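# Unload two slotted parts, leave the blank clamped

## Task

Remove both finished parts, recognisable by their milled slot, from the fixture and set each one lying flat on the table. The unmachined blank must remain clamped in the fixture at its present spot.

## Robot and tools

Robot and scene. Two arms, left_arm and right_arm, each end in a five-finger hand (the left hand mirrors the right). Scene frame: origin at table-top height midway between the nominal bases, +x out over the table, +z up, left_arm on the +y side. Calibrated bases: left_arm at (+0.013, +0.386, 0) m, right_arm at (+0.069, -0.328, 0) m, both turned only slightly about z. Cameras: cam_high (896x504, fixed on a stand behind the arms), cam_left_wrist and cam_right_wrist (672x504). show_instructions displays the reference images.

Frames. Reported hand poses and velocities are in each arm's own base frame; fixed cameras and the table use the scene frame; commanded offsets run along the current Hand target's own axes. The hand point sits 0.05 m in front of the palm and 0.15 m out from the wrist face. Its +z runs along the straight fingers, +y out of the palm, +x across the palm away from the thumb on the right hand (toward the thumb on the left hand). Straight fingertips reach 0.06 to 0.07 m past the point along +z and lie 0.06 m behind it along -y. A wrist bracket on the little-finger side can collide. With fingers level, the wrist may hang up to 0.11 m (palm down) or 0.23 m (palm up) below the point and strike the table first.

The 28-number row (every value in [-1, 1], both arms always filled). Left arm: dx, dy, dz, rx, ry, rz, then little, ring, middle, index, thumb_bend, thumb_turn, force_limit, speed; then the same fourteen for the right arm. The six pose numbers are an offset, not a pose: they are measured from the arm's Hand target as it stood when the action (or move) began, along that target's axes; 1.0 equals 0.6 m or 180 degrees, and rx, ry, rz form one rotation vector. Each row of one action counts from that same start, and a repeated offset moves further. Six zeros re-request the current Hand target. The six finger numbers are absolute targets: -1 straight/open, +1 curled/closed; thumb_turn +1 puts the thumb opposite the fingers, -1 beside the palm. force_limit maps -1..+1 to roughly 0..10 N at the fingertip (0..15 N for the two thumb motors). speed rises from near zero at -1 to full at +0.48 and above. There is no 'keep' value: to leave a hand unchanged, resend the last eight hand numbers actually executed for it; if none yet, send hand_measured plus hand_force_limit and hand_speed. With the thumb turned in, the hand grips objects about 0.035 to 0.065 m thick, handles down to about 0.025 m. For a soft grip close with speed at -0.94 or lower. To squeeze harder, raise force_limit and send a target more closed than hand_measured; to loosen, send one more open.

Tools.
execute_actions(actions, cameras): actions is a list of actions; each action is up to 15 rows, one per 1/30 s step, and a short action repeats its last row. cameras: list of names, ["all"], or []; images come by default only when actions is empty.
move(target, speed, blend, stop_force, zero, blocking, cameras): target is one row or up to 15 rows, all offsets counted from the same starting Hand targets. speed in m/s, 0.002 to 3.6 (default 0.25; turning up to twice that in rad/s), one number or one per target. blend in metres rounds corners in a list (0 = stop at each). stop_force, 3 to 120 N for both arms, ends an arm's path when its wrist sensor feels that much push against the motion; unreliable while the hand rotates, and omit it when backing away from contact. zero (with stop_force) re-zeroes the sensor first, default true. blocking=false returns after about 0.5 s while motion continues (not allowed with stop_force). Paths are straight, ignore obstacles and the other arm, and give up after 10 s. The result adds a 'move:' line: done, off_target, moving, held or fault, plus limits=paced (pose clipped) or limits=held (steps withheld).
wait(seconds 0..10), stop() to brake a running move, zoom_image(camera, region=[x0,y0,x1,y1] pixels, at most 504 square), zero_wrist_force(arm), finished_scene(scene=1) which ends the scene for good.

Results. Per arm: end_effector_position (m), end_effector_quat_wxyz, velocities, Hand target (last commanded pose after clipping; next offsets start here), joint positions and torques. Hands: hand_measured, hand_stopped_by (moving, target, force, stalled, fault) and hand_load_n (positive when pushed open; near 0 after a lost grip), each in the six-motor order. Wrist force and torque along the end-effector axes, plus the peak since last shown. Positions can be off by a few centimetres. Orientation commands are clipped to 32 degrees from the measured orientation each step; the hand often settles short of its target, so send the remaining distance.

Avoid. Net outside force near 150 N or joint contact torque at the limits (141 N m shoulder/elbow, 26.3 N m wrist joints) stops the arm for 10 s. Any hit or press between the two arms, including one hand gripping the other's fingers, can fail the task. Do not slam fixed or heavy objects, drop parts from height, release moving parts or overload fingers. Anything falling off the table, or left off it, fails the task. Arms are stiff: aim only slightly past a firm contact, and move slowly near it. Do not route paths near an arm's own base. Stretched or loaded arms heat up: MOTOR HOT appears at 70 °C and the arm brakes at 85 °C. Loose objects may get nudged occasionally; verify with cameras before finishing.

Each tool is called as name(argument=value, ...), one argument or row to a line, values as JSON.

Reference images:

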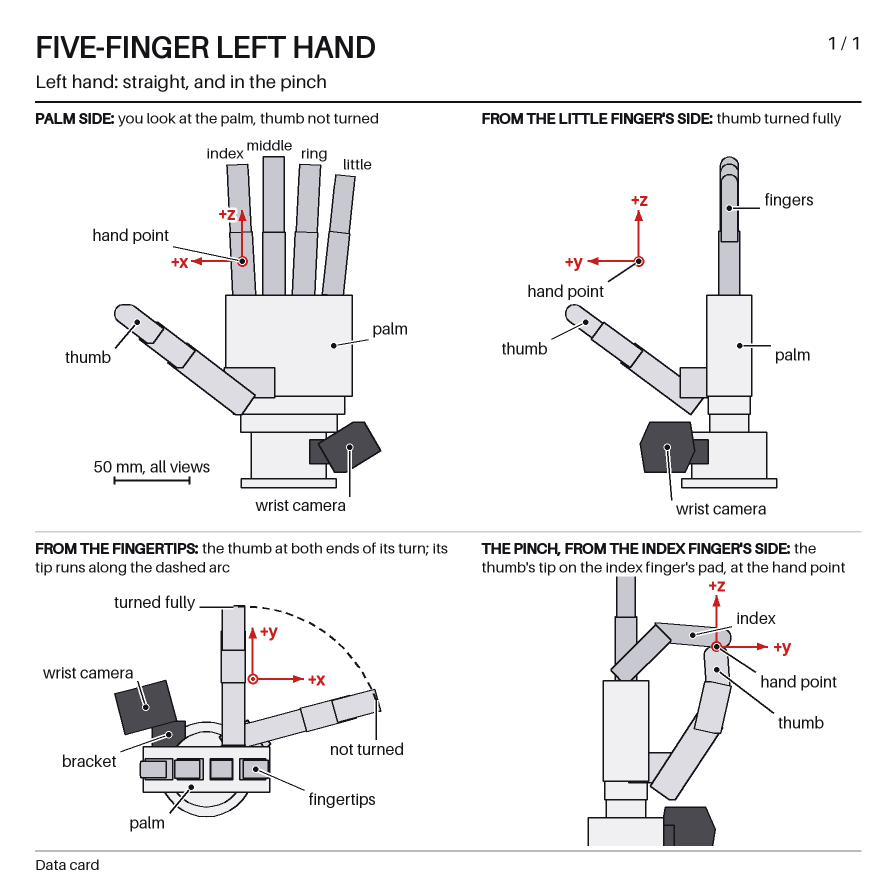

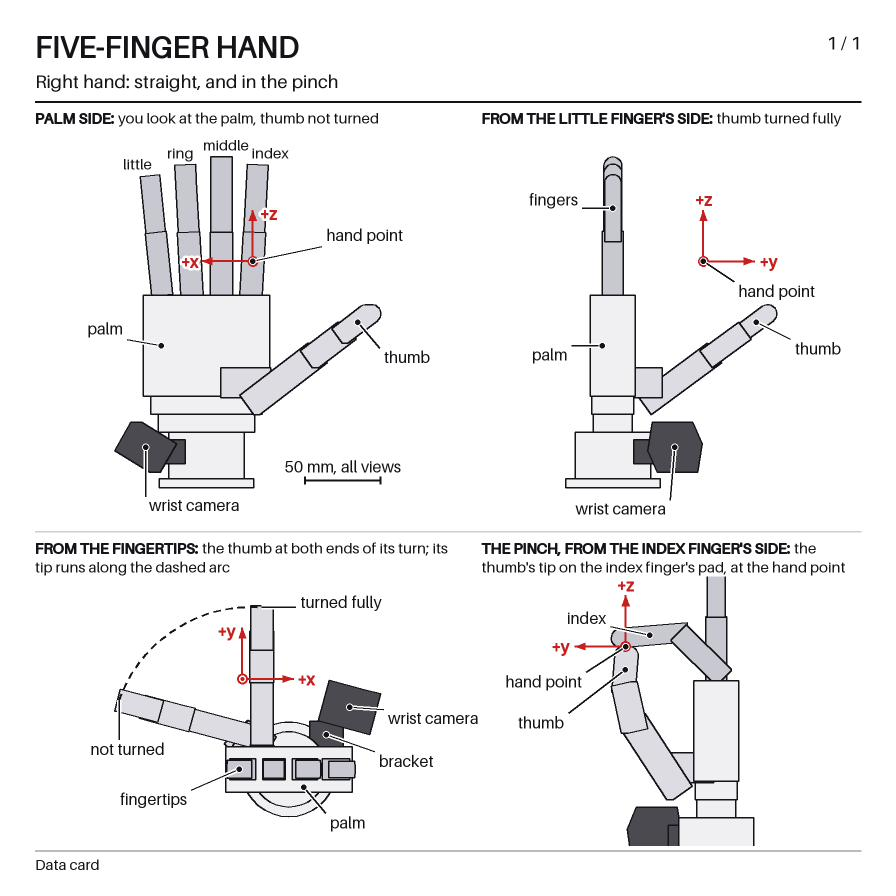

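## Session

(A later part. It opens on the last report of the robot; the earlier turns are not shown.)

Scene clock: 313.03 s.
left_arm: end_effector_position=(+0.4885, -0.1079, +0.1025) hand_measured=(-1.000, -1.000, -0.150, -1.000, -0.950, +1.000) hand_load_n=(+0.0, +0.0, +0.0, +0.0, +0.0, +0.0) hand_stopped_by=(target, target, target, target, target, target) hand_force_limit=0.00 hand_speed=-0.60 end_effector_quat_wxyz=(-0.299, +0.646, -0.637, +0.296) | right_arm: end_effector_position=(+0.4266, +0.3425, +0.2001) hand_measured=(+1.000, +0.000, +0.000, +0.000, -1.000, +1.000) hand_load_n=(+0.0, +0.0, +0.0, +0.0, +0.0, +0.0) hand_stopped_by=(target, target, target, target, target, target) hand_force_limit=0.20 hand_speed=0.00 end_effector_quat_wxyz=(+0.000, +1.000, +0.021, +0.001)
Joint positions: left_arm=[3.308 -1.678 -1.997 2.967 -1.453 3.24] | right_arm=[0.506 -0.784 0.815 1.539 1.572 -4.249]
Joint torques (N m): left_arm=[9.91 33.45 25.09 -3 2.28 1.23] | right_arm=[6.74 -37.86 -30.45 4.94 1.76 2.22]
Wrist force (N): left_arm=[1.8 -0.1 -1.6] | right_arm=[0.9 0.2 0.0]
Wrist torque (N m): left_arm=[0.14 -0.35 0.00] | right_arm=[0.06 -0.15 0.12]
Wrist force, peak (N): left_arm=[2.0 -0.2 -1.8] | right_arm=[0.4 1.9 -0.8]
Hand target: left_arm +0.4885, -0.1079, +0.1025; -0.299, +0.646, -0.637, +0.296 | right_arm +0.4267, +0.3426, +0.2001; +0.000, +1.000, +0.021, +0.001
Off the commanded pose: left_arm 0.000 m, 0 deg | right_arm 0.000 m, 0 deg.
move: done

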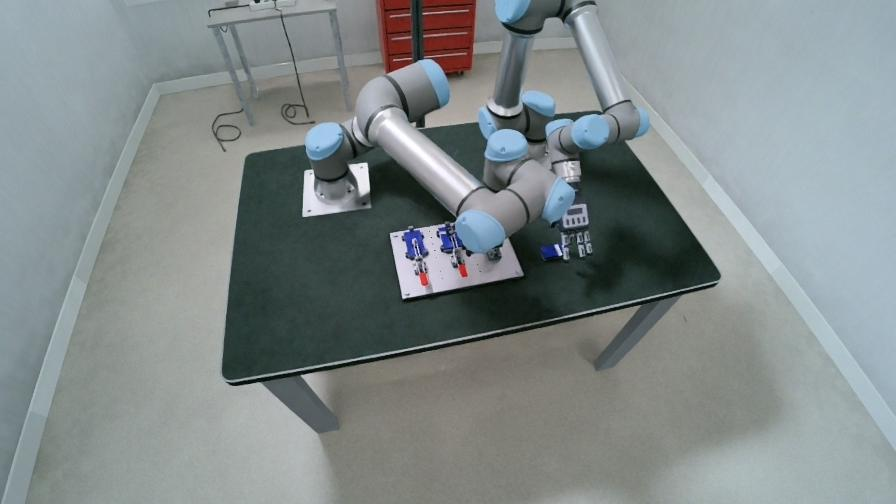

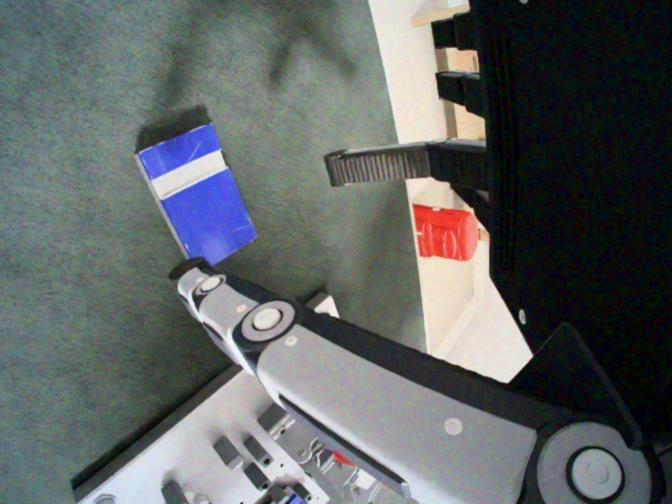

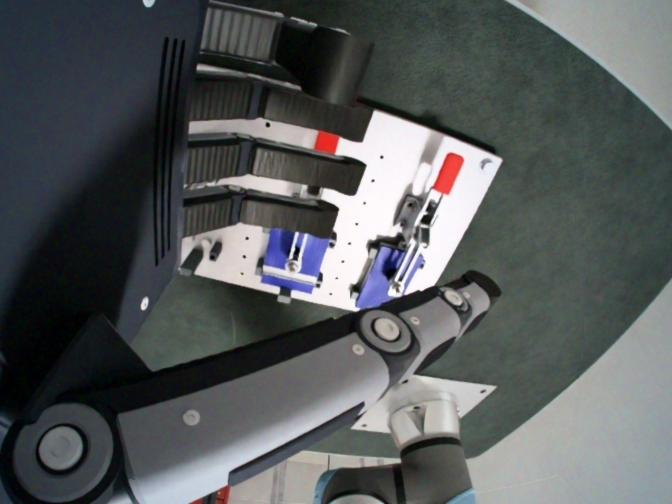

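move(
  target=[0,0,0,0,0,0,-1,-1,-0.15,-1,-0.95,1,0,-0.6,0,-0.005,0.1500,0,0,0,1,0,0,0,-1,1,0.2,0],
  speed=0.12,
  stop_force=8,
  cameras=["cam_high","cam_right_wrist"],
)

zoom_image(
  camera="cam_right_wrist",
  region=[150, 50, 450, 275],
)

zoom_image(
  camera="cam_high",
  region=[380, 180, 620, 320],
)

Scene clock: 319.53 s.
left_arm: end_effector_position=(+0.4885, -0.1079, +0.1025) hand_measured=(-1.000, -1.000, -0.150, -1.000, -0.950, +1.000) hand_load_n=(+0.0, +0.0, +0.0, +0.0, +0.0, +0.0) hand_stopped_by=(target, target, target, target, target, target) hand_force_limit=0.00 hand_speed=-0.60 end_effector_quat_wxyz=(-0.299, +0.646, -0.637, +0.296) | right_arm: end_effector_position=(+0.4267, +0.3455, +0.1101) hand_measured=(+1.000, +0.000, +0.000, +0.000, -1.000, +1.000) hand_load_n=(+0.0, +0.0, +0.0, +0.0, +0.0, +0.0) hand_stopped_by=(target, target, target, target, target, target) hand_force_limit=0.20 hand_speed=0.00 end_effector_quat_wxyz=(+0.000, +1.000, +0.021, +0.001)
Joint positions: left_arm=[3.308 -1.678 -1.997 2.967 -1.453 3.24] | right_arm=[0.51 -0.742 0.972 1.34 1.572 -4.245]
Joint torques (N m): left_arm=[10.5 32.46 24.88 -2.98 2.04 1.27] | right_arm=[6.77 -39.14 -3.33 -0.41 -1.17 2.31]
Wrist force (N): left_arm=[1.4 -0.1 -1.7] | right_arm=[0.9 0.4 -0.3]
Wrist torque (N m): left_arm=[0.17 -0.30 -0.02] | right_arm=[0.08 -0.16 0.13]
Wrist force, peak (N): left_arm=[1.9 -0.1 -1.8] | right_arm=[0.5 0.6 -1.2]
Hand target: left_arm +0.4885, -0.1079, +0.1025; -0.299, +0.646, -0.637, +0.296 | right_arm +0.4267, +0.3455, +0.1101; +0.000, +1.000, +0.021, +0.001
Off the commanded pose: left_arm 0.000 m, 0 deg | right_arm 0.000 m, 0 deg.
move: done
Images, in order (width x height): cam_high 896x504, cam_right_wrist 672x504.

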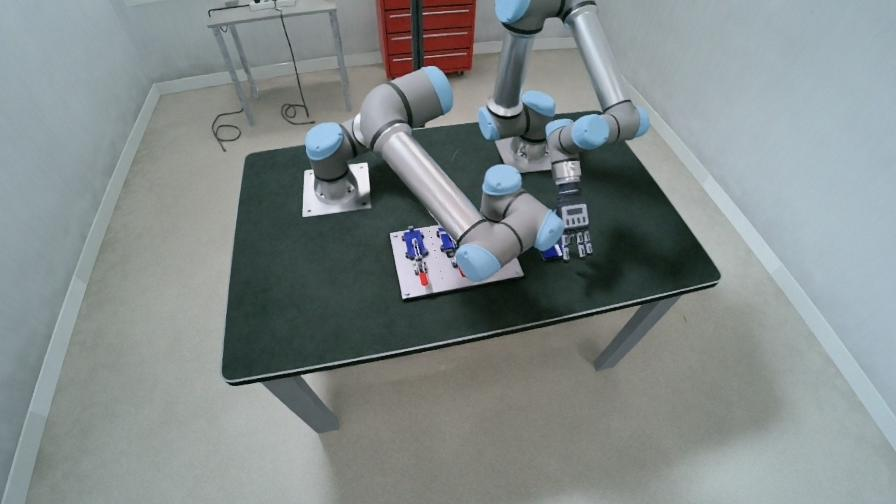

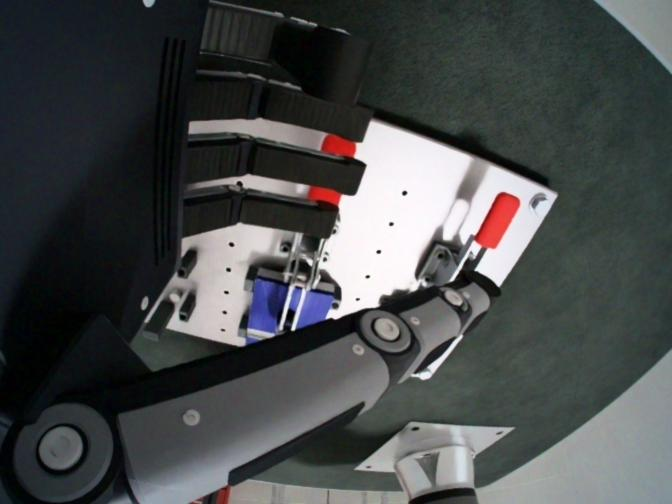

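Scaled by 1.680 from the camera's 672x504 image, which has a finer 960x720 frame.

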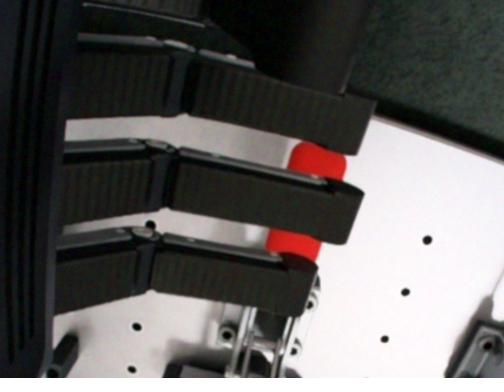

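Scaled by 2.100.

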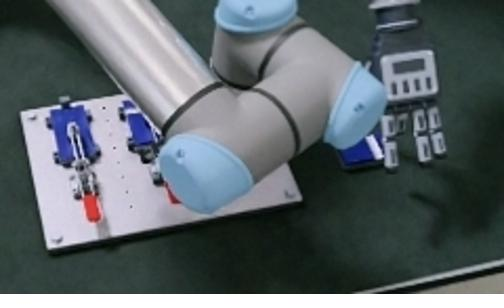

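move(
  target=[0,0.0058,-0.2138,0,0,0,-1,-1,-0.15,-1,-0.95,1,0,-0.6,0.0133,-0.0367,0,0,0,0,1,0,0,0,-1,1,0.2,0],
  speed=0.15,
  cameras=["cam_left_wrist","cam_right_wrist"],
)

zoom_image(
  camera="cam_right_wrist",
  region=[150, 50, 450, 275],
)

Scene clock: 326.50 s.
left_arm: end_effector_position=(+0.3884, -0.1091, +0.1827) hand_measured=(-1.000, -1.000, -0.150, -1.000, -0.950, +1.000) hand_load_n=(+0.0, +0.5, +0.0, +0.0, +0.0, +0.0) hand_stopped_by=(target, target, target, target, target, target) hand_force_limit=0.00 hand_speed=-0.60 end_effector_quat_wxyz=(-0.299, +0.646, -0.637, +0.296) | right_arm: end_effector_position=(+0.4337, +0.3679, +0.1101) hand_measured=(+1.000, +0.000, +0.000, +0.000, -1.000, +1.000) hand_load_n=(+0.0, +0.0, +0.0, +0.0, +0.0, +0.0) hand_stopped_by=(target, target, target, target, target, target) hand_force_limit=0.20 hand_speed=0.00 end_effector_quat_wxyz=(+0.000, +1.000, +0.021, +0.001)
Joint positions: left_arm=[3.379 -1.331 -2.094 2.711 -1.399 3.287] | right_arm=[0.536 -0.682 0.861 1.39 1.572 -4.219]
Joint torques (N m): left_arm=[9.69 19.21 9.77 -3.15 2.53 0.97] | right_arm=[7.15 -41.51 -30.19 4.94 1.29 2.27]
Wrist force (N): left_arm=[2.0 -0.3 -1.2] | right_arm=[1.0 0.7 -0.3]
Wrist torque (N m): left_arm=[0.08 -0.34 -0.01] | right_arm=[0.12 -0.17 0.12]
Wrist force, peak (N): left_arm=[1.8 -0.2 -2.4] | right_arm=[1.3 0.6 -0.3]
Hand target: left_arm +0.3884, -0.1091, +0.1827; -0.299, +0.646, -0.637, +0.296 | right_arm +0.4337, +0.3679, +0.1101; +0.000, +1.000, +0.021, +0.001
Off the commanded pose: left_arm 0.000 m, 0 deg | right_arm 0.000 m, 0 deg.
move: done
Images, in order (width x height): cam_left_wrist 672x504, cam_right_wrist 672x504.

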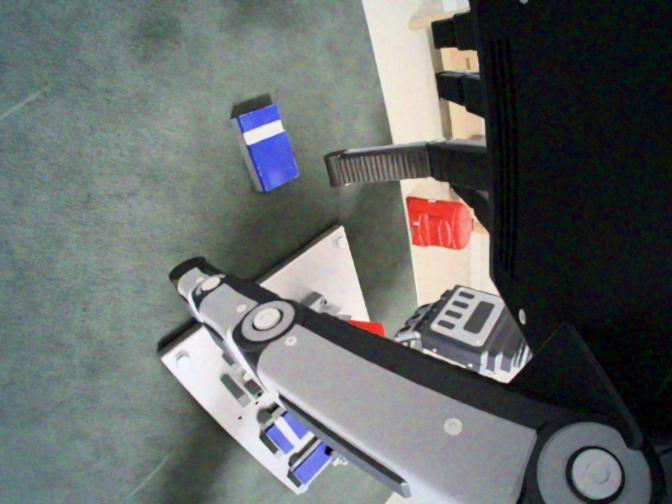

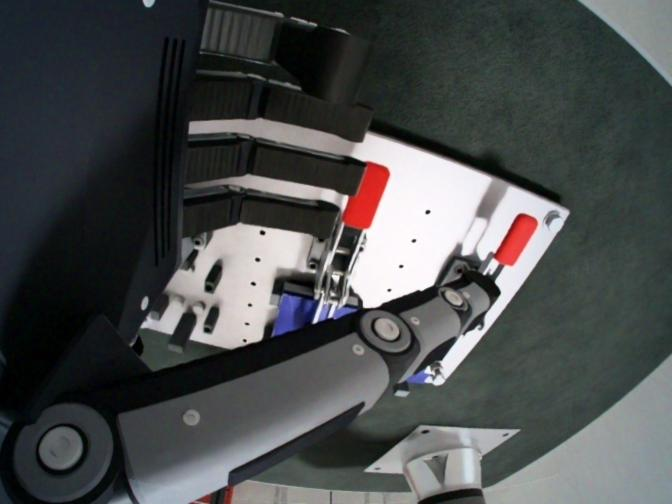

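Scaled by 1.680 from the camera's 672x504 image, which has a finer 960x720 frame.

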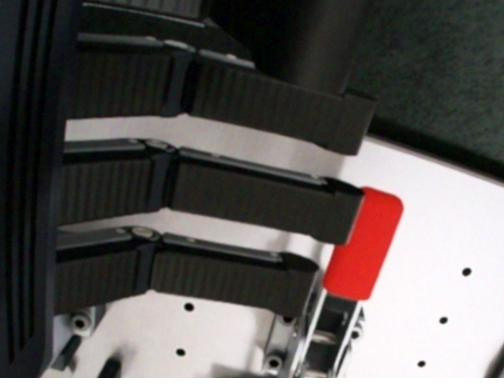

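move(
  target=[
    [0,0,0,0,0,0,-1,-1,-0.15,-1,-0.95,1,0,-0.6,0.0133,0.011,0,0,0,0,1,0,0,0,-1,1,0.2,0],
    [0,0,0,0,0,0,-1,-1,-0.15,-1,-0.95,1,0,-0.6,0.0133,0.011,0.045,0,0,0,1,0,0,0,-1,1,0.2,0],
  ],
  speed=0.05,
  stop_force=5,
  cameras=["cam_left_wrist","cam_right_wrist"],
)

zoom_image(
  camera="cam_right_wrist",
  region=[150, 50, 450, 275],
)

zoom_image(
  camera="cam_left_wrist",
  region=[150, 220, 550, 504],
)

Scene clock: 330.60 s.
left_arm: end_effector_position=(+0.3884, -0.1091, +0.1827) hand_measured=(-1.000, -1.000, -0.150, -1.000, -0.950, +1.000) hand_load_n=(+0.0, +0.0, +0.0, +0.0, +0.0, +0.0) hand_stopped_by=(target, target, target, target, target, target) hand_force_limit=0.00 hand_speed=-0.60 end_effector_quat_wxyz=(-0.299, +0.646, -0.637, +0.296) | right_arm: end_effector_position=(+0.4420, +0.3616, +0.0831) hand_measured=(+1.000, +0.000, +0.000, +0.000, -1.000, +1.000) hand_load_n=(+0.0, +0.0, +0.0, +0.0, +0.0, +0.0) hand_stopped_by=(target, target, target, target, target, target) hand_force_limit=0.20 hand_speed=0.00 end_effector_quat_wxyz=(+0.000, +1.000, +0.021, +0.001)
Joint positions: left_arm=[3.379 -1.331 -2.094 2.711 -1.399 3.287] | right_arm=[0.521 -0.659 0.889 1.34 1.572 -4.234]
Joint torques (N m): left_arm=[10.47 21.36 9.14 -3.03 2.67 1.35] | right_arm=[-6.23 -41.48 -3.32 -0.39 -0.98 -2.21]
Wrist force (N): left_arm=[1.9 -0.3 -1.6] | right_arm=[0.8 0.5 -0.5]
Wrist torque (N m): left_arm=[0.10 -0.34 -0.01] | right_arm=[0.10 -0.13 0.23]
Wrist force, peak (N): left_arm=[2.0 -0.5 -1.6] | right_arm=[1.2 0.8 -0.6]
Hand target: left_arm +0.3884, -0.1091, +0.1827; -0.299, +0.646, -0.637, +0.296 | right_arm +0.4420, +0.3616, +0.0831; +0.000, +1.000, +0.021, +0.001
Off the commanded pose: left_arm 0.000 m, 0 deg | right_arm 0.000 m, 0 deg.
move: done
Images, in order (width x height): cam_left_wrist 672x504, cam_right_wrist 672x504.

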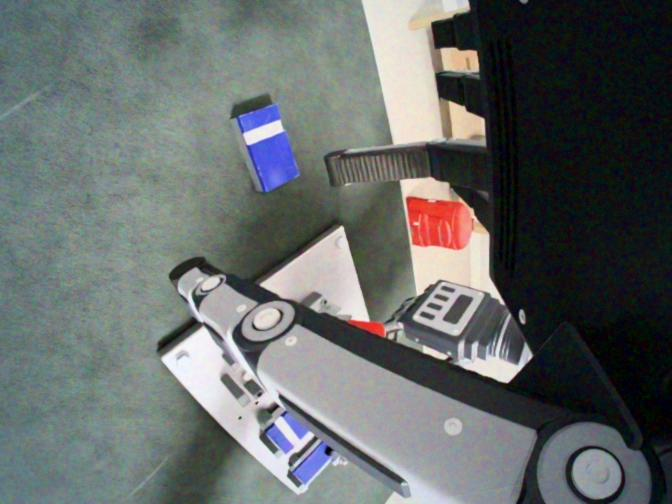

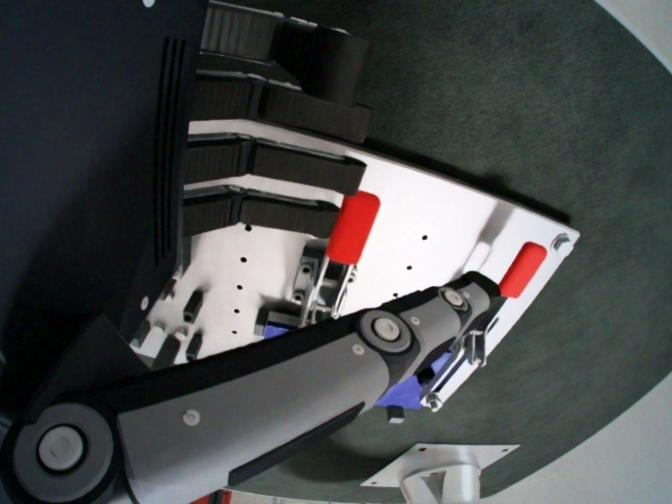

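Scaled by 1.680 from the camera's 672x504 image, which has a finer 960x720 frame.

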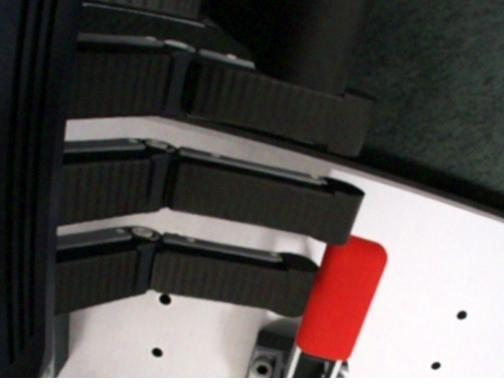

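Scaled by 1.260 from the camera's 672x504 image, which has a finer 960x720 frame.

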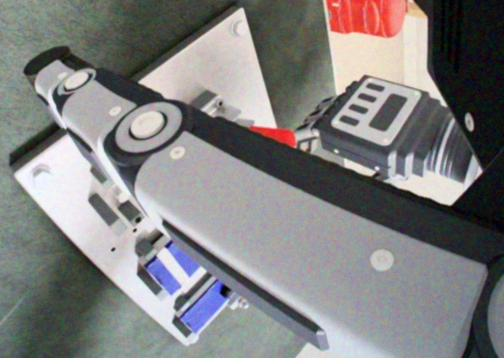

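move(
  target=[
    [0,0,0,0,0,0,-1,-1,-0.15,-1,-0.95,1,0,-0.6,0,-0.003,0.045,0,0,0,1,0,0,0,-1,1,0.2,0],
  ],
  speed=0.04,
  stop_force=4,
  cameras=["cam_right_wrist"],
)

zoom_image(
  camera="cam_right_wrist",
  region=[150, 50, 450, 275],
)

Scene clock: 333.03 s.
left_arm: end_effector_position=(+0.3884, -0.1091, +0.1827) hand_measured=(-1.000, -1.000, -0.150, -1.000, -0.950, +1.000) hand_load_n=(+0.0, +0.0, +0.0, +0.0, -0.5, +0.0) hand_stopped_by=(target, target, target, target, target, target) hand_force_limit=0.00 hand_speed=-0.60 end_effector_quat_wxyz=(-0.299, +0.646, -0.637, +0.296) | right_arm: end_effector_position=(+0.4420, +0.3634, +0.0561) hand_measured=(+1.000, +0.000, +0.000, +0.000, -1.000, +1.000) hand_load_n=(+0.0, +0.0, +0.0, +0.0, +0.0, +0.0) hand_stopped_by=(target, target, target, target, target, target) hand_force_limit=0.20 hand_speed=0.00 end_effector_quat_wxyz=(+0.000, +1.000, +0.021, +0.001)
Joint positions: left_arm=[3.379 -1.331 -2.094 2.711 -1.399 3.287] | right_arm=[0.523 -0.636 0.915 1.29 1.572 -4.232]
Joint torques (N m): left_arm=[10.7 21.85 9.82 -2.92 2.52 1.36] | right_arm=[6.92 -41.94 -3.35 -0.23 -0.64 2.16]
Wrist force (N): left_arm=[1.9 -0.2 -1.5] | right_arm=[0.8 0.5 -0.2]
Wrist torque (N m): left_arm=[0.12 -0.33 -0.02] | right_arm=[0.09 -0.18 0.11]
Wrist force, peak (N): left_arm=[2.2 -0.1 -1.3] | right_arm=[1.1 0.6 -0.6]
Hand target: left_arm +0.3884, -0.1091, +0.1827; -0.299, +0.646, -0.637, +0.296 | right_arm +0.4420, +0.3634, +0.0561; +0.000, +1.000, +0.021, +0.001
Off the commanded pose: left_arm 0.000 m, 0 deg | right_arm 0.000 m, 0 deg.
move: done
Images, in order (width x height): cam_right_wrist 672x504.

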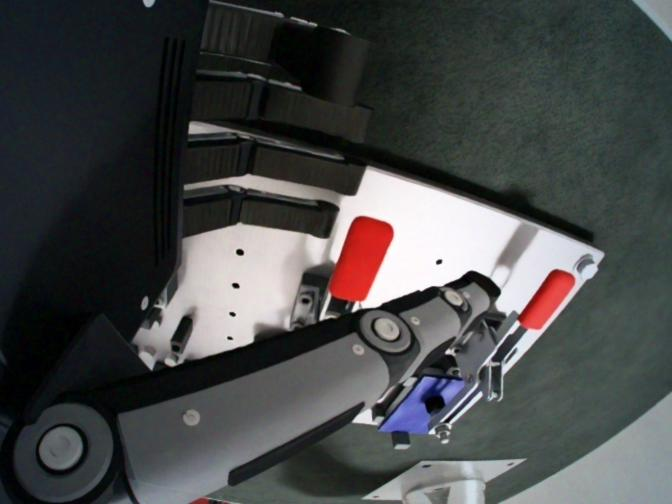

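Scaled by 1.680 from the camera's 672x504 image, which has a finer 960x720 frame.

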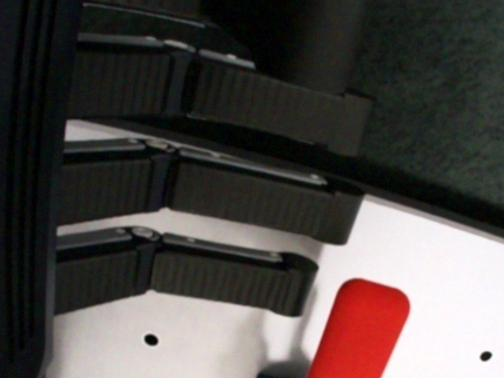

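move(
  target=[
    [0,0,0,0,0,0,-1,-1,-0.15,-1,-0.95,1,0,-0.6,0,0.0728,0,0,0,0,1,0,0,0,-1,1,0.2,0],
  ],
  speed=0.04,
  stop_force=4,
  cameras=["cam_right_wrist"],
)

zoom_image(
  camera="cam_right_wrist",
  region=[150, 50, 450, 275],
)

Scene clock: 336.90 s.
left_arm: end_effector_position=(+0.3884, -0.1091, +0.1827) hand_measured=(-1.000, -1.000, -0.150, -1.000, -0.950, +1.000) hand_load_n=(+0.0, +0.0, +0.0, +0.0, +0.0, +0.0) hand_stopped_by=(target, target, target, target, target, target) hand_force_limit=0.00 hand_speed=-0.60 end_effector_quat_wxyz=(-0.299, +0.646, -0.637, +0.296) | right_arm: end_effector_position=(+0.4437, +0.3228, +0.0561) hand_measured=(+1.000, +0.000, +0.000, +0.000, -1.000, +1.000) hand_load_n=(+0.0, +0.0, +0.0, +2.5, +0.0, -0.5) hand_stopped_by=(target, target, target, target, target, target) hand_force_limit=0.20 hand_speed=0.00 end_effector_quat_wxyz=(+0.000, +1.000, +0.021, +0.001)
Joint positions: left_arm=[3.379 -1.331 -2.094 2.711 -1.399 3.287] | right_arm=[0.463 -0.705 1.046 1.228 1.572 -4.292]
Joint torques (N m): left_arm=[10.66 20.96 10.89 -2.94 2.36 1.26] | right_arm=[7.62 -42.9 -31.18 5.51 0.17 2.29]
Wrist force (N): left_arm=[1.6 -0.1 -1.4] | right_arm=[1.0 3.1 5.1]
Wrist torque (N m): left_arm=[0.12 -0.29 -0.03] | right_arm=[-0.03 -0.16 0.16]
Wrist force, peak (N): left_arm=[2.1 0.0 -1.7] | right_arm=[-0.4 -7.0 6.4]
Hand target: left_arm +0.3884, -0.1091, +0.1827; -0.299, +0.646, -0.637, +0.296 | right_arm +0.4437, +0.3228, +0.0561; +0.000, +1.000, +0.021, +0.001 (not the last commanded pose)
Off the commanded pose: left_arm 0.000 m, 0 deg | right_arm 0.003 m, 0 deg.
move: contact (right_arm)
Images, in order (width x height): cam_right_wrist 672x504.

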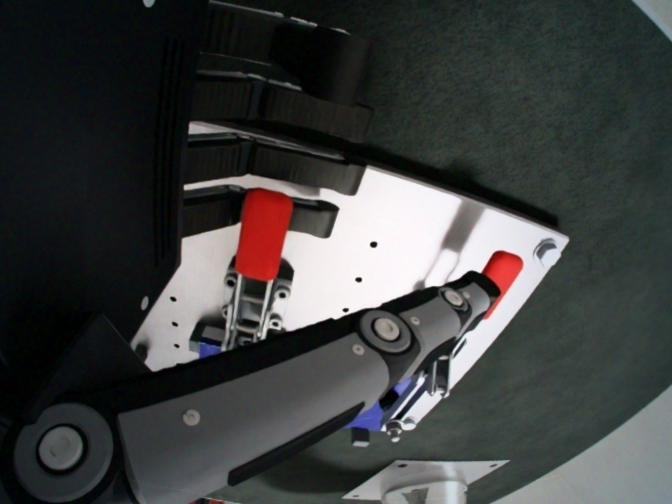

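Scaled by 1.680 from the camera's 672x504 image, which has a finer 960x720 frame.

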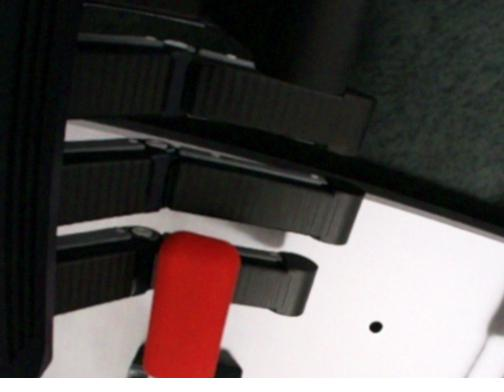

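move(
  target=[
    [0,0,0,0,0,0,-1,-1,-0.15,-1,-0.95,1,0,-0.6,0,0,-0.035,0,0,0,1,0,0,0,-1,1,0.2,0],
  ],
  speed=0.01,
  stop_force=50,
  zero=false,
  cameras=["cam_right_wrist"],
)

Scene clock: 341.17 s.
left_arm: end_effector_position=(+0.3884, -0.1091, +0.1827) hand_measured=(-1.000, -1.000, -0.150, -1.000, -0.950, +1.000) hand_load_n=(+0.0, +0.0, +0.0, +0.0, +0.0, +0.0) hand_stopped_by=(target, target, target, target, target, target) hand_force_limit=0.00 hand_speed=-0.60 end_effector_quat_wxyz=(-0.299, +0.646, -0.637, +0.296) | right_arm: end_effector_position=(+0.4437, +0.3228, +0.0771) hand_measured=(+1.000, +0.000, +0.000, +0.000, -1.000, +1.000) hand_load_n=(+0.0, +0.0, +0.0, +1.5, -0.5, +0.0) hand_stopped_by=(target, target, target, target, target, target) hand_force_limit=0.20 hand_speed=0.00 end_effector_quat_wxyz=(+0.000, +1.000, +0.021, +0.001)
Joint positions: left_arm=[3.379 -1.331 -2.094 2.711 -1.399 3.287] | right_arm=[0.463 -0.723 1.024 1.269 1.572 -4.292]
Joint torques (N m): left_arm=[9.92 20.63 9.54 -2.89 2.67 1.14] | right_arm=[-3.68 -61.1 -30.65 5.31 -0.19 1.59]
Wrist force (N): left_arm=[1.9 -0.5 -1.3] | right_arm=[0.2 0.0 1.8]
Wrist torque (N m): left_arm=[0.05 -0.33 -0.01] | right_arm=[0.02 -0.14 0.12]
Wrist force, peak (N): left_arm=[1.9 -0.5 -1.9] | right_arm=[-0.2 11.4 35.8]
Hand target: left_arm +0.3884, -0.1091, +0.1827; -0.299, +0.646, -0.637, +0.296 | right_arm +0.4437, +0.3228, +0.0771; +0.000, +1.000, +0.021, +0.001
Off the commanded pose: left_arm 0.000 m, 0 deg | right_arm 0.000 m, 0 deg.
move: done
Images, in order (width x height): cam_right_wrist 672x504.

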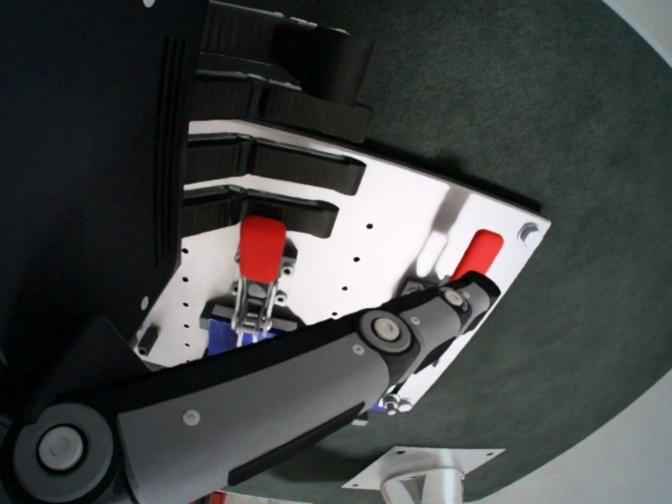

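move(
  target=[
    [0,0,0,0,0,0,-1,-1,-0.15,-1,-0.95,1,0,-0.6,-0.0017,0,-0.0357,0,0,0,1,0,0,0,-1,1,0.2,0],
    [0,0,0,0,0,0,-1,-1,-0.15,-1,-0.95,1,0,-0.6,-0.02,0,-0.0672,0,0,0,1,0,0,0,-1,1,0.2,0],
    [0,0,0,0,0,0,-1,-1,-0.15,-1,-0.95,1,0,-0.6,-0.0467,0,-0.091,0,0,0,1,0,0,0,-1,1,0.2,0],
    [0,0,0,0,0,0,-1,-1,-0.15,-1,-0.95,1,0,-0.6,-0.0767,0,-0.1028,0,0,0,1,0,0,0,-1,1,0.2,0],
  ],
  speed=0.06,
  stop_force=15,
  cameras=["cam_left_wrist","cam_right_wrist"],
)

Scene clock: 351.57 s.
left_arm: end_effector_position=(+0.3884, -0.1091, +0.1827) hand_measured=(-1.000, -1.000, -0.150, -1.000, -0.950, +1.000) hand_load_n=(+0.0, +0.0, +0.0, +0.0, +0.0, +0.0) hand_stopped_by=(target, target, target, target, target, target) hand_force_limit=0.00 hand_speed=-0.60 end_effector_quat_wxyz=(-0.299, +0.646, -0.637, +0.296) | right_arm: end_effector_position=(+0.3976, +0.3209, +0.1387) hand_measured=(+1.000, +0.000, +0.000, +0.000, -1.000, +1.000) hand_load_n=(+0.0, +0.0, +0.0, +0.0, +0.0, +0.0) hand_stopped_by=(target, target, target, target, target, target) hand_force_limit=0.20 hand_speed=0.00 end_effector_quat_wxyz=(+0.000, +1.000, +0.021, +0.001)
Joint positions: left_arm=[3.379 -1.331 -2.094 2.711 -1.399 3.287] | right_arm=[0.497 -0.864 1.113 1.321 1.572 -4.258]
Joint torques (N m): left_arm=[10.17 21.84 10.66 -2.77 2.56 1.09] | right_arm=[6.8 -55.54 -3.11 -0.35 1.66 2.27]
Wrist force (N): left_arm=[1.6 -0.4 -1.3] | right_arm=[0.6 0.4 -0.5]
Wrist torque (N m): left_arm=[0.07 -0.29 -0.03] | right_arm=[0.07 -0.10 0.12]
Wrist force, peak (N): left_arm=[2.3 -0.2 -1.3] | right_arm=[0.5 0.0 3.0]
Hand target: left_arm +0.3884, -0.1091, +0.1827; -0.299, +0.646, -0.637, +0.296 | right_arm +0.3976, +0.3209, +0.1387; +0.000, +1.000, +0.021, +0.001
Off the commanded pose: left_arm 0.000 m, 0 deg | right_arm 0.000 m, 0 deg.
move: done
Images, in order (width x height): cam_left_wrist 672x504, cam_right_wrist 672x504.

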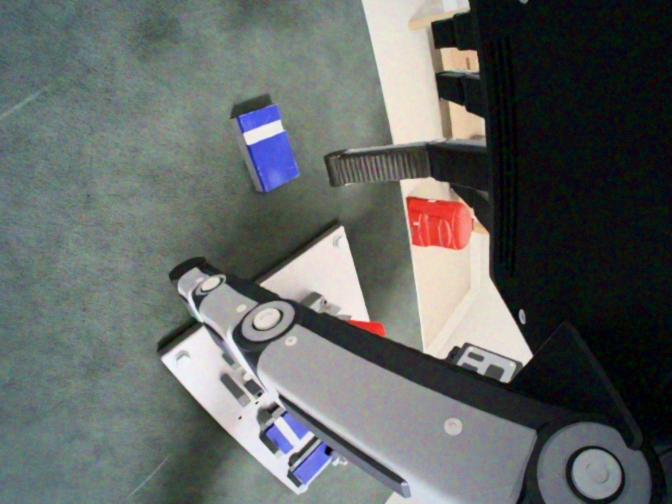

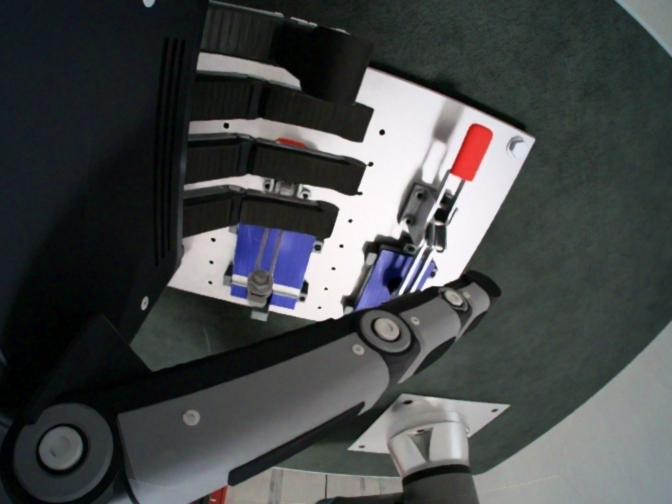

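zoom_image(
  camera="cam_right_wrist",
  region=[170, 100, 470, 325],
)

zoom_image(
  camera="cam_left_wrist",
  region=[150, 220, 550, 504],
)

Scaled by 1.680 from the camera's 672x504 image, which has a finer 960x720 frame.

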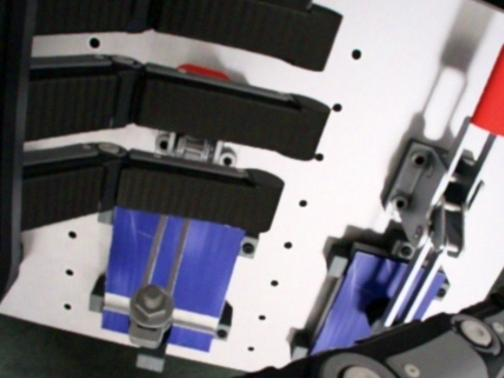

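Scaled by 1.260 from the camera's 672x504 image, which has a finer 960x720 frame.

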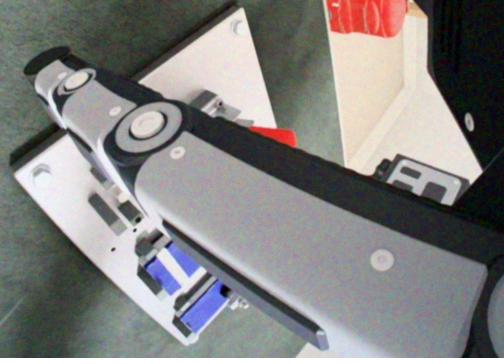

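move(
  target=[
    [0,0,0,0,0,0,-1,-1,-0.15,-1,-0.95,1,0,-0.6,0,0,-0.18,0,0,0,1,0,0,0,-1,1,0.2,0],
  ],
  speed=0.1,
  stop_force=10,
  cameras=["cam_high","cam_right_wrist"],
)

zoom_image(
  camera="cam_right_wrist",
  region=[170, 100, 470, 325],
)

Scene clock: 356.43 s.
left_arm: end_effector_position=(+0.3884, -0.1091, +0.1827) hand_measured=(-1.000, -1.000, -0.150, -1.000, -0.950, +1.000) hand_load_n=(+0.0, +0.0, +0.0, +0.0, +0.0, +0.0) hand_stopped_by=(target, target, target, target, target, target) hand_force_limit=0.00 hand_speed=-0.60 end_effector_quat_wxyz=(-0.299, +0.646, -0.637, +0.296) | right_arm: end_effector_position=(+0.3975, +0.3209, +0.2467) hand_measured=(+1.000, +0.000, +0.000, +0.000, -1.000, +1.000) hand_load_n=(+0.0, +0.0, +0.0, +0.0, +0.0, +0.0) hand_stopped_by=(target, target, target, target, target, target) hand_force_limit=0.20 hand_speed=0.00 end_effector_quat_wxyz=(+0.000, +1.000, +0.021, +0.001)
Joint positions: left_arm=[3.379 -1.331 -2.094 2.711 -1.399 3.287] | right_arm=[0.497 -0.901 0.898 1.573 1.572 -4.258]
Joint torques (N m): left_arm=[10.85 21.63 9.83 -2.82 2.51 0.99] | right_arm=[6.74 -34.86 -30.44 5.03 1.56 2.25]
Wrist force (N): left_arm=[1.9 -0.1 -1.4] | right_arm=[0.9 0.3 -0.4]
Wrist torque (N m): left_arm=[0.11 -0.34 -0.01] | right_arm=[0.07 -0.14 0.11]
Wrist force, peak (N): left_arm=[2.1 -0.1 -1.8] | right_arm=[1.2 0.5 -1.1]
Hand target: left_arm +0.3884, -0.1091, +0.1827; -0.299, +0.646, -0.637, +0.296 | right_arm +0.3975, +0.3209, +0.2467; +0.000, +1.000, +0.021, +0.001
Off the commanded pose: left_arm 0.000 m, 0 deg | right_arm 0.000 m, 0 deg.
move: done
Images, in order (width x height): cam_high 896x504, cam_right_wrist 672x504.

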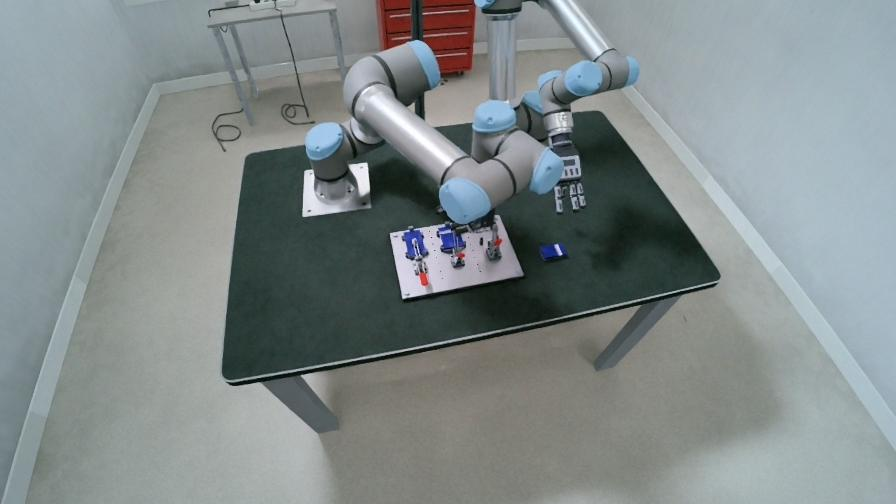

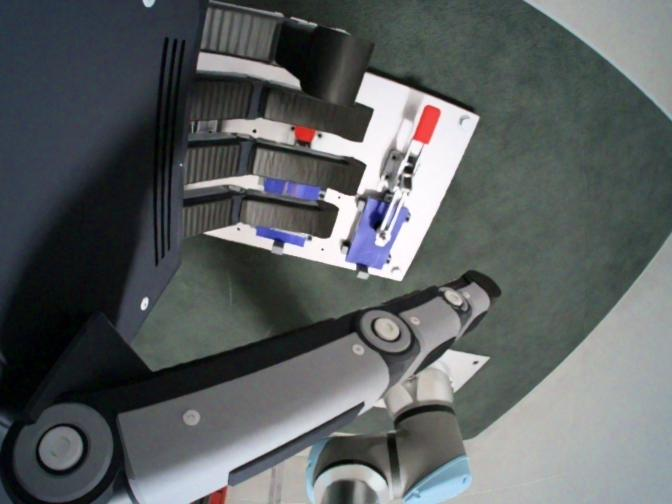

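Scaled by 1.680 from the camera's 672x504 image, which has a finer 960x720 frame.

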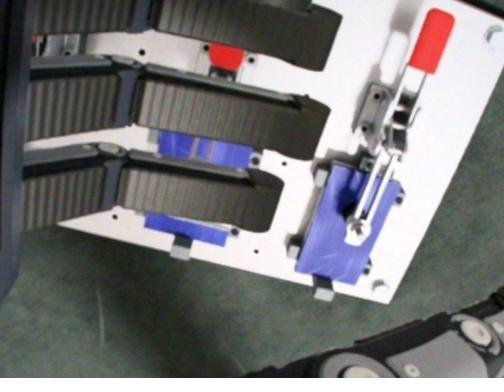

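move(
  target=[
    [-0.1333,0,0,0,0,0,-1,-1,-0.15,-1,-0.95,1,0,-0.6,-0.1007,-0.0075,0,0,0,0.5,1,1,-0.4,1,-1,1,0.2,0],
    [-0.2667,0,0,0,0,0,-1,-1,-0.15,-1,-0.95,1,0,-0.6,-0.1007,-0.0075,0.0945,0,0.4196,0.9066,1,1,-0.4,1,-1,1,0.2,0],
  ],
  speed=0.3,
  blend=0.02,
  cameras=["all"],
)

Scene clock: 372.47 s.
left_arm: end_effector_position=(+0.3863, +0.0509, +0.1826) hand_measured=(-1.000, -1.000, -0.150, -1.000, -0.950, +1.000) hand_load_n=(+0.0, -0.5, +0.0, +0.0, +0.0, +0.0) hand_stopped_by=(target, target, target, target, target, target) hand_force_limit=0.00 hand_speed=-0.60 end_effector_quat_wxyz=(-0.299, +0.646, -0.637, +0.296) | right_arm: end_effector_position=(+0.3370, +0.3228, +0.1900) hand_measured=(+1.000, +1.000, -0.400, +1.000, -1.000, +1.000) hand_load_n=(+0.0, +0.0, +0.0, +0.0, +0.0, +0.0) hand_stopped_by=(target, target, target, target, target, target) hand_force_limit=0.20 hand_speed=0.00 end_effector_quat_wxyz=(+0.010, -0.021, +0.907, -0.420)
Joint positions: left_arm=[4.041 -1.376 -2.103 2.549 -0.937 3.811] | right_arm=[0.766 -0.901 1.318 1.814 2.181 -0.635]
Joint torques (N m): left_arm=[10.69 -0.26 26.03 -3.81 3.2 1.3] | right_arm=[6.66 -33.26 -28.73 5.4 -1.13 2.27]
Wrist force (N): left_arm=[1.6 0.0 -1.3] | right_arm=[2.1 0.0 -0.5]
Wrist torque (N m): left_arm=[0.12 -0.27 -0.02] | right_arm=[0.21 -0.35 0.16]
Wrist force, peak (N): left_arm=[2.1 -0.3 -1.7] | right_arm=[2.5 0.0 -0.4]
Hand target: left_arm +0.3863, +0.0509, +0.1826; -0.299, +0.646, -0.637, +0.296 | right_arm +0.3370, +0.3228, +0.1900; +0.010, -0.021, +0.907, -0.420
Off the commanded pose: left_arm 0.000 m, 0 deg | right_arm 0.000 m, 0 deg.
move: done

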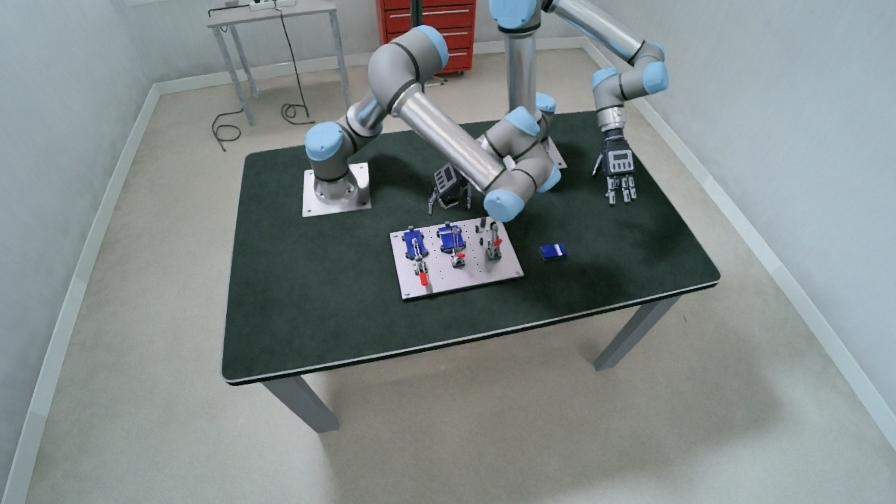

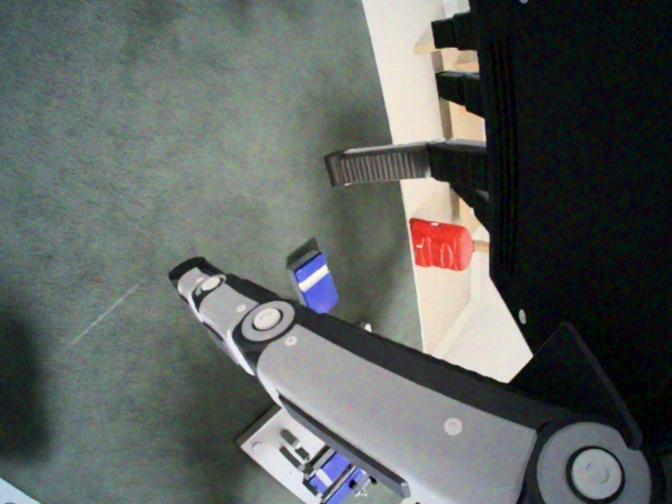

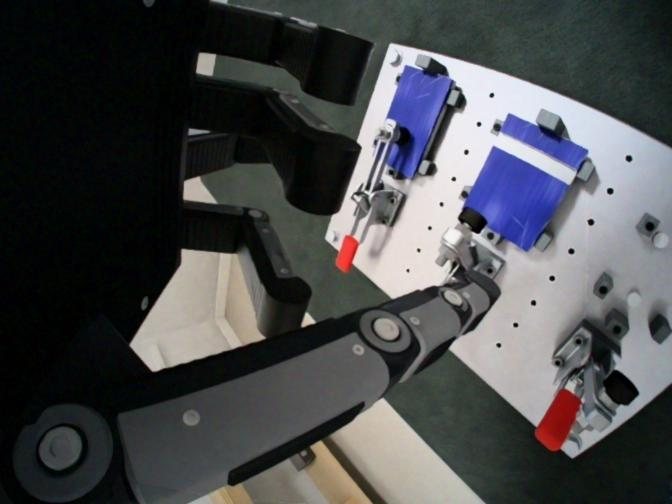

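zoom_image(
  camera="cam_right_wrist",
  region=[370, 80, 670, 305],
)

Scaled by 1.680 from the camera's 672x504 image, which has a finer 960x720 frame.

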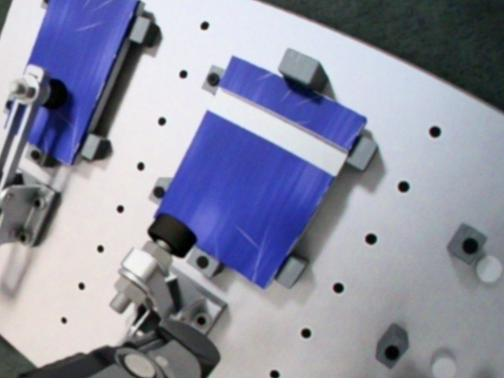

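zoom_image(
  camera="cam_high",
  region=[380, 195, 580, 307],
)

Scaled by 2.520.

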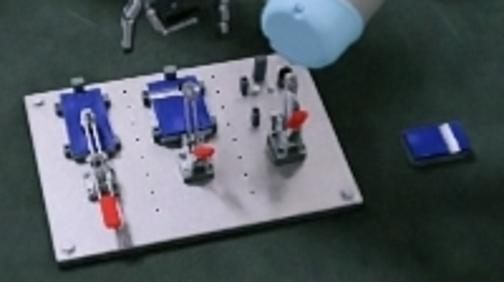

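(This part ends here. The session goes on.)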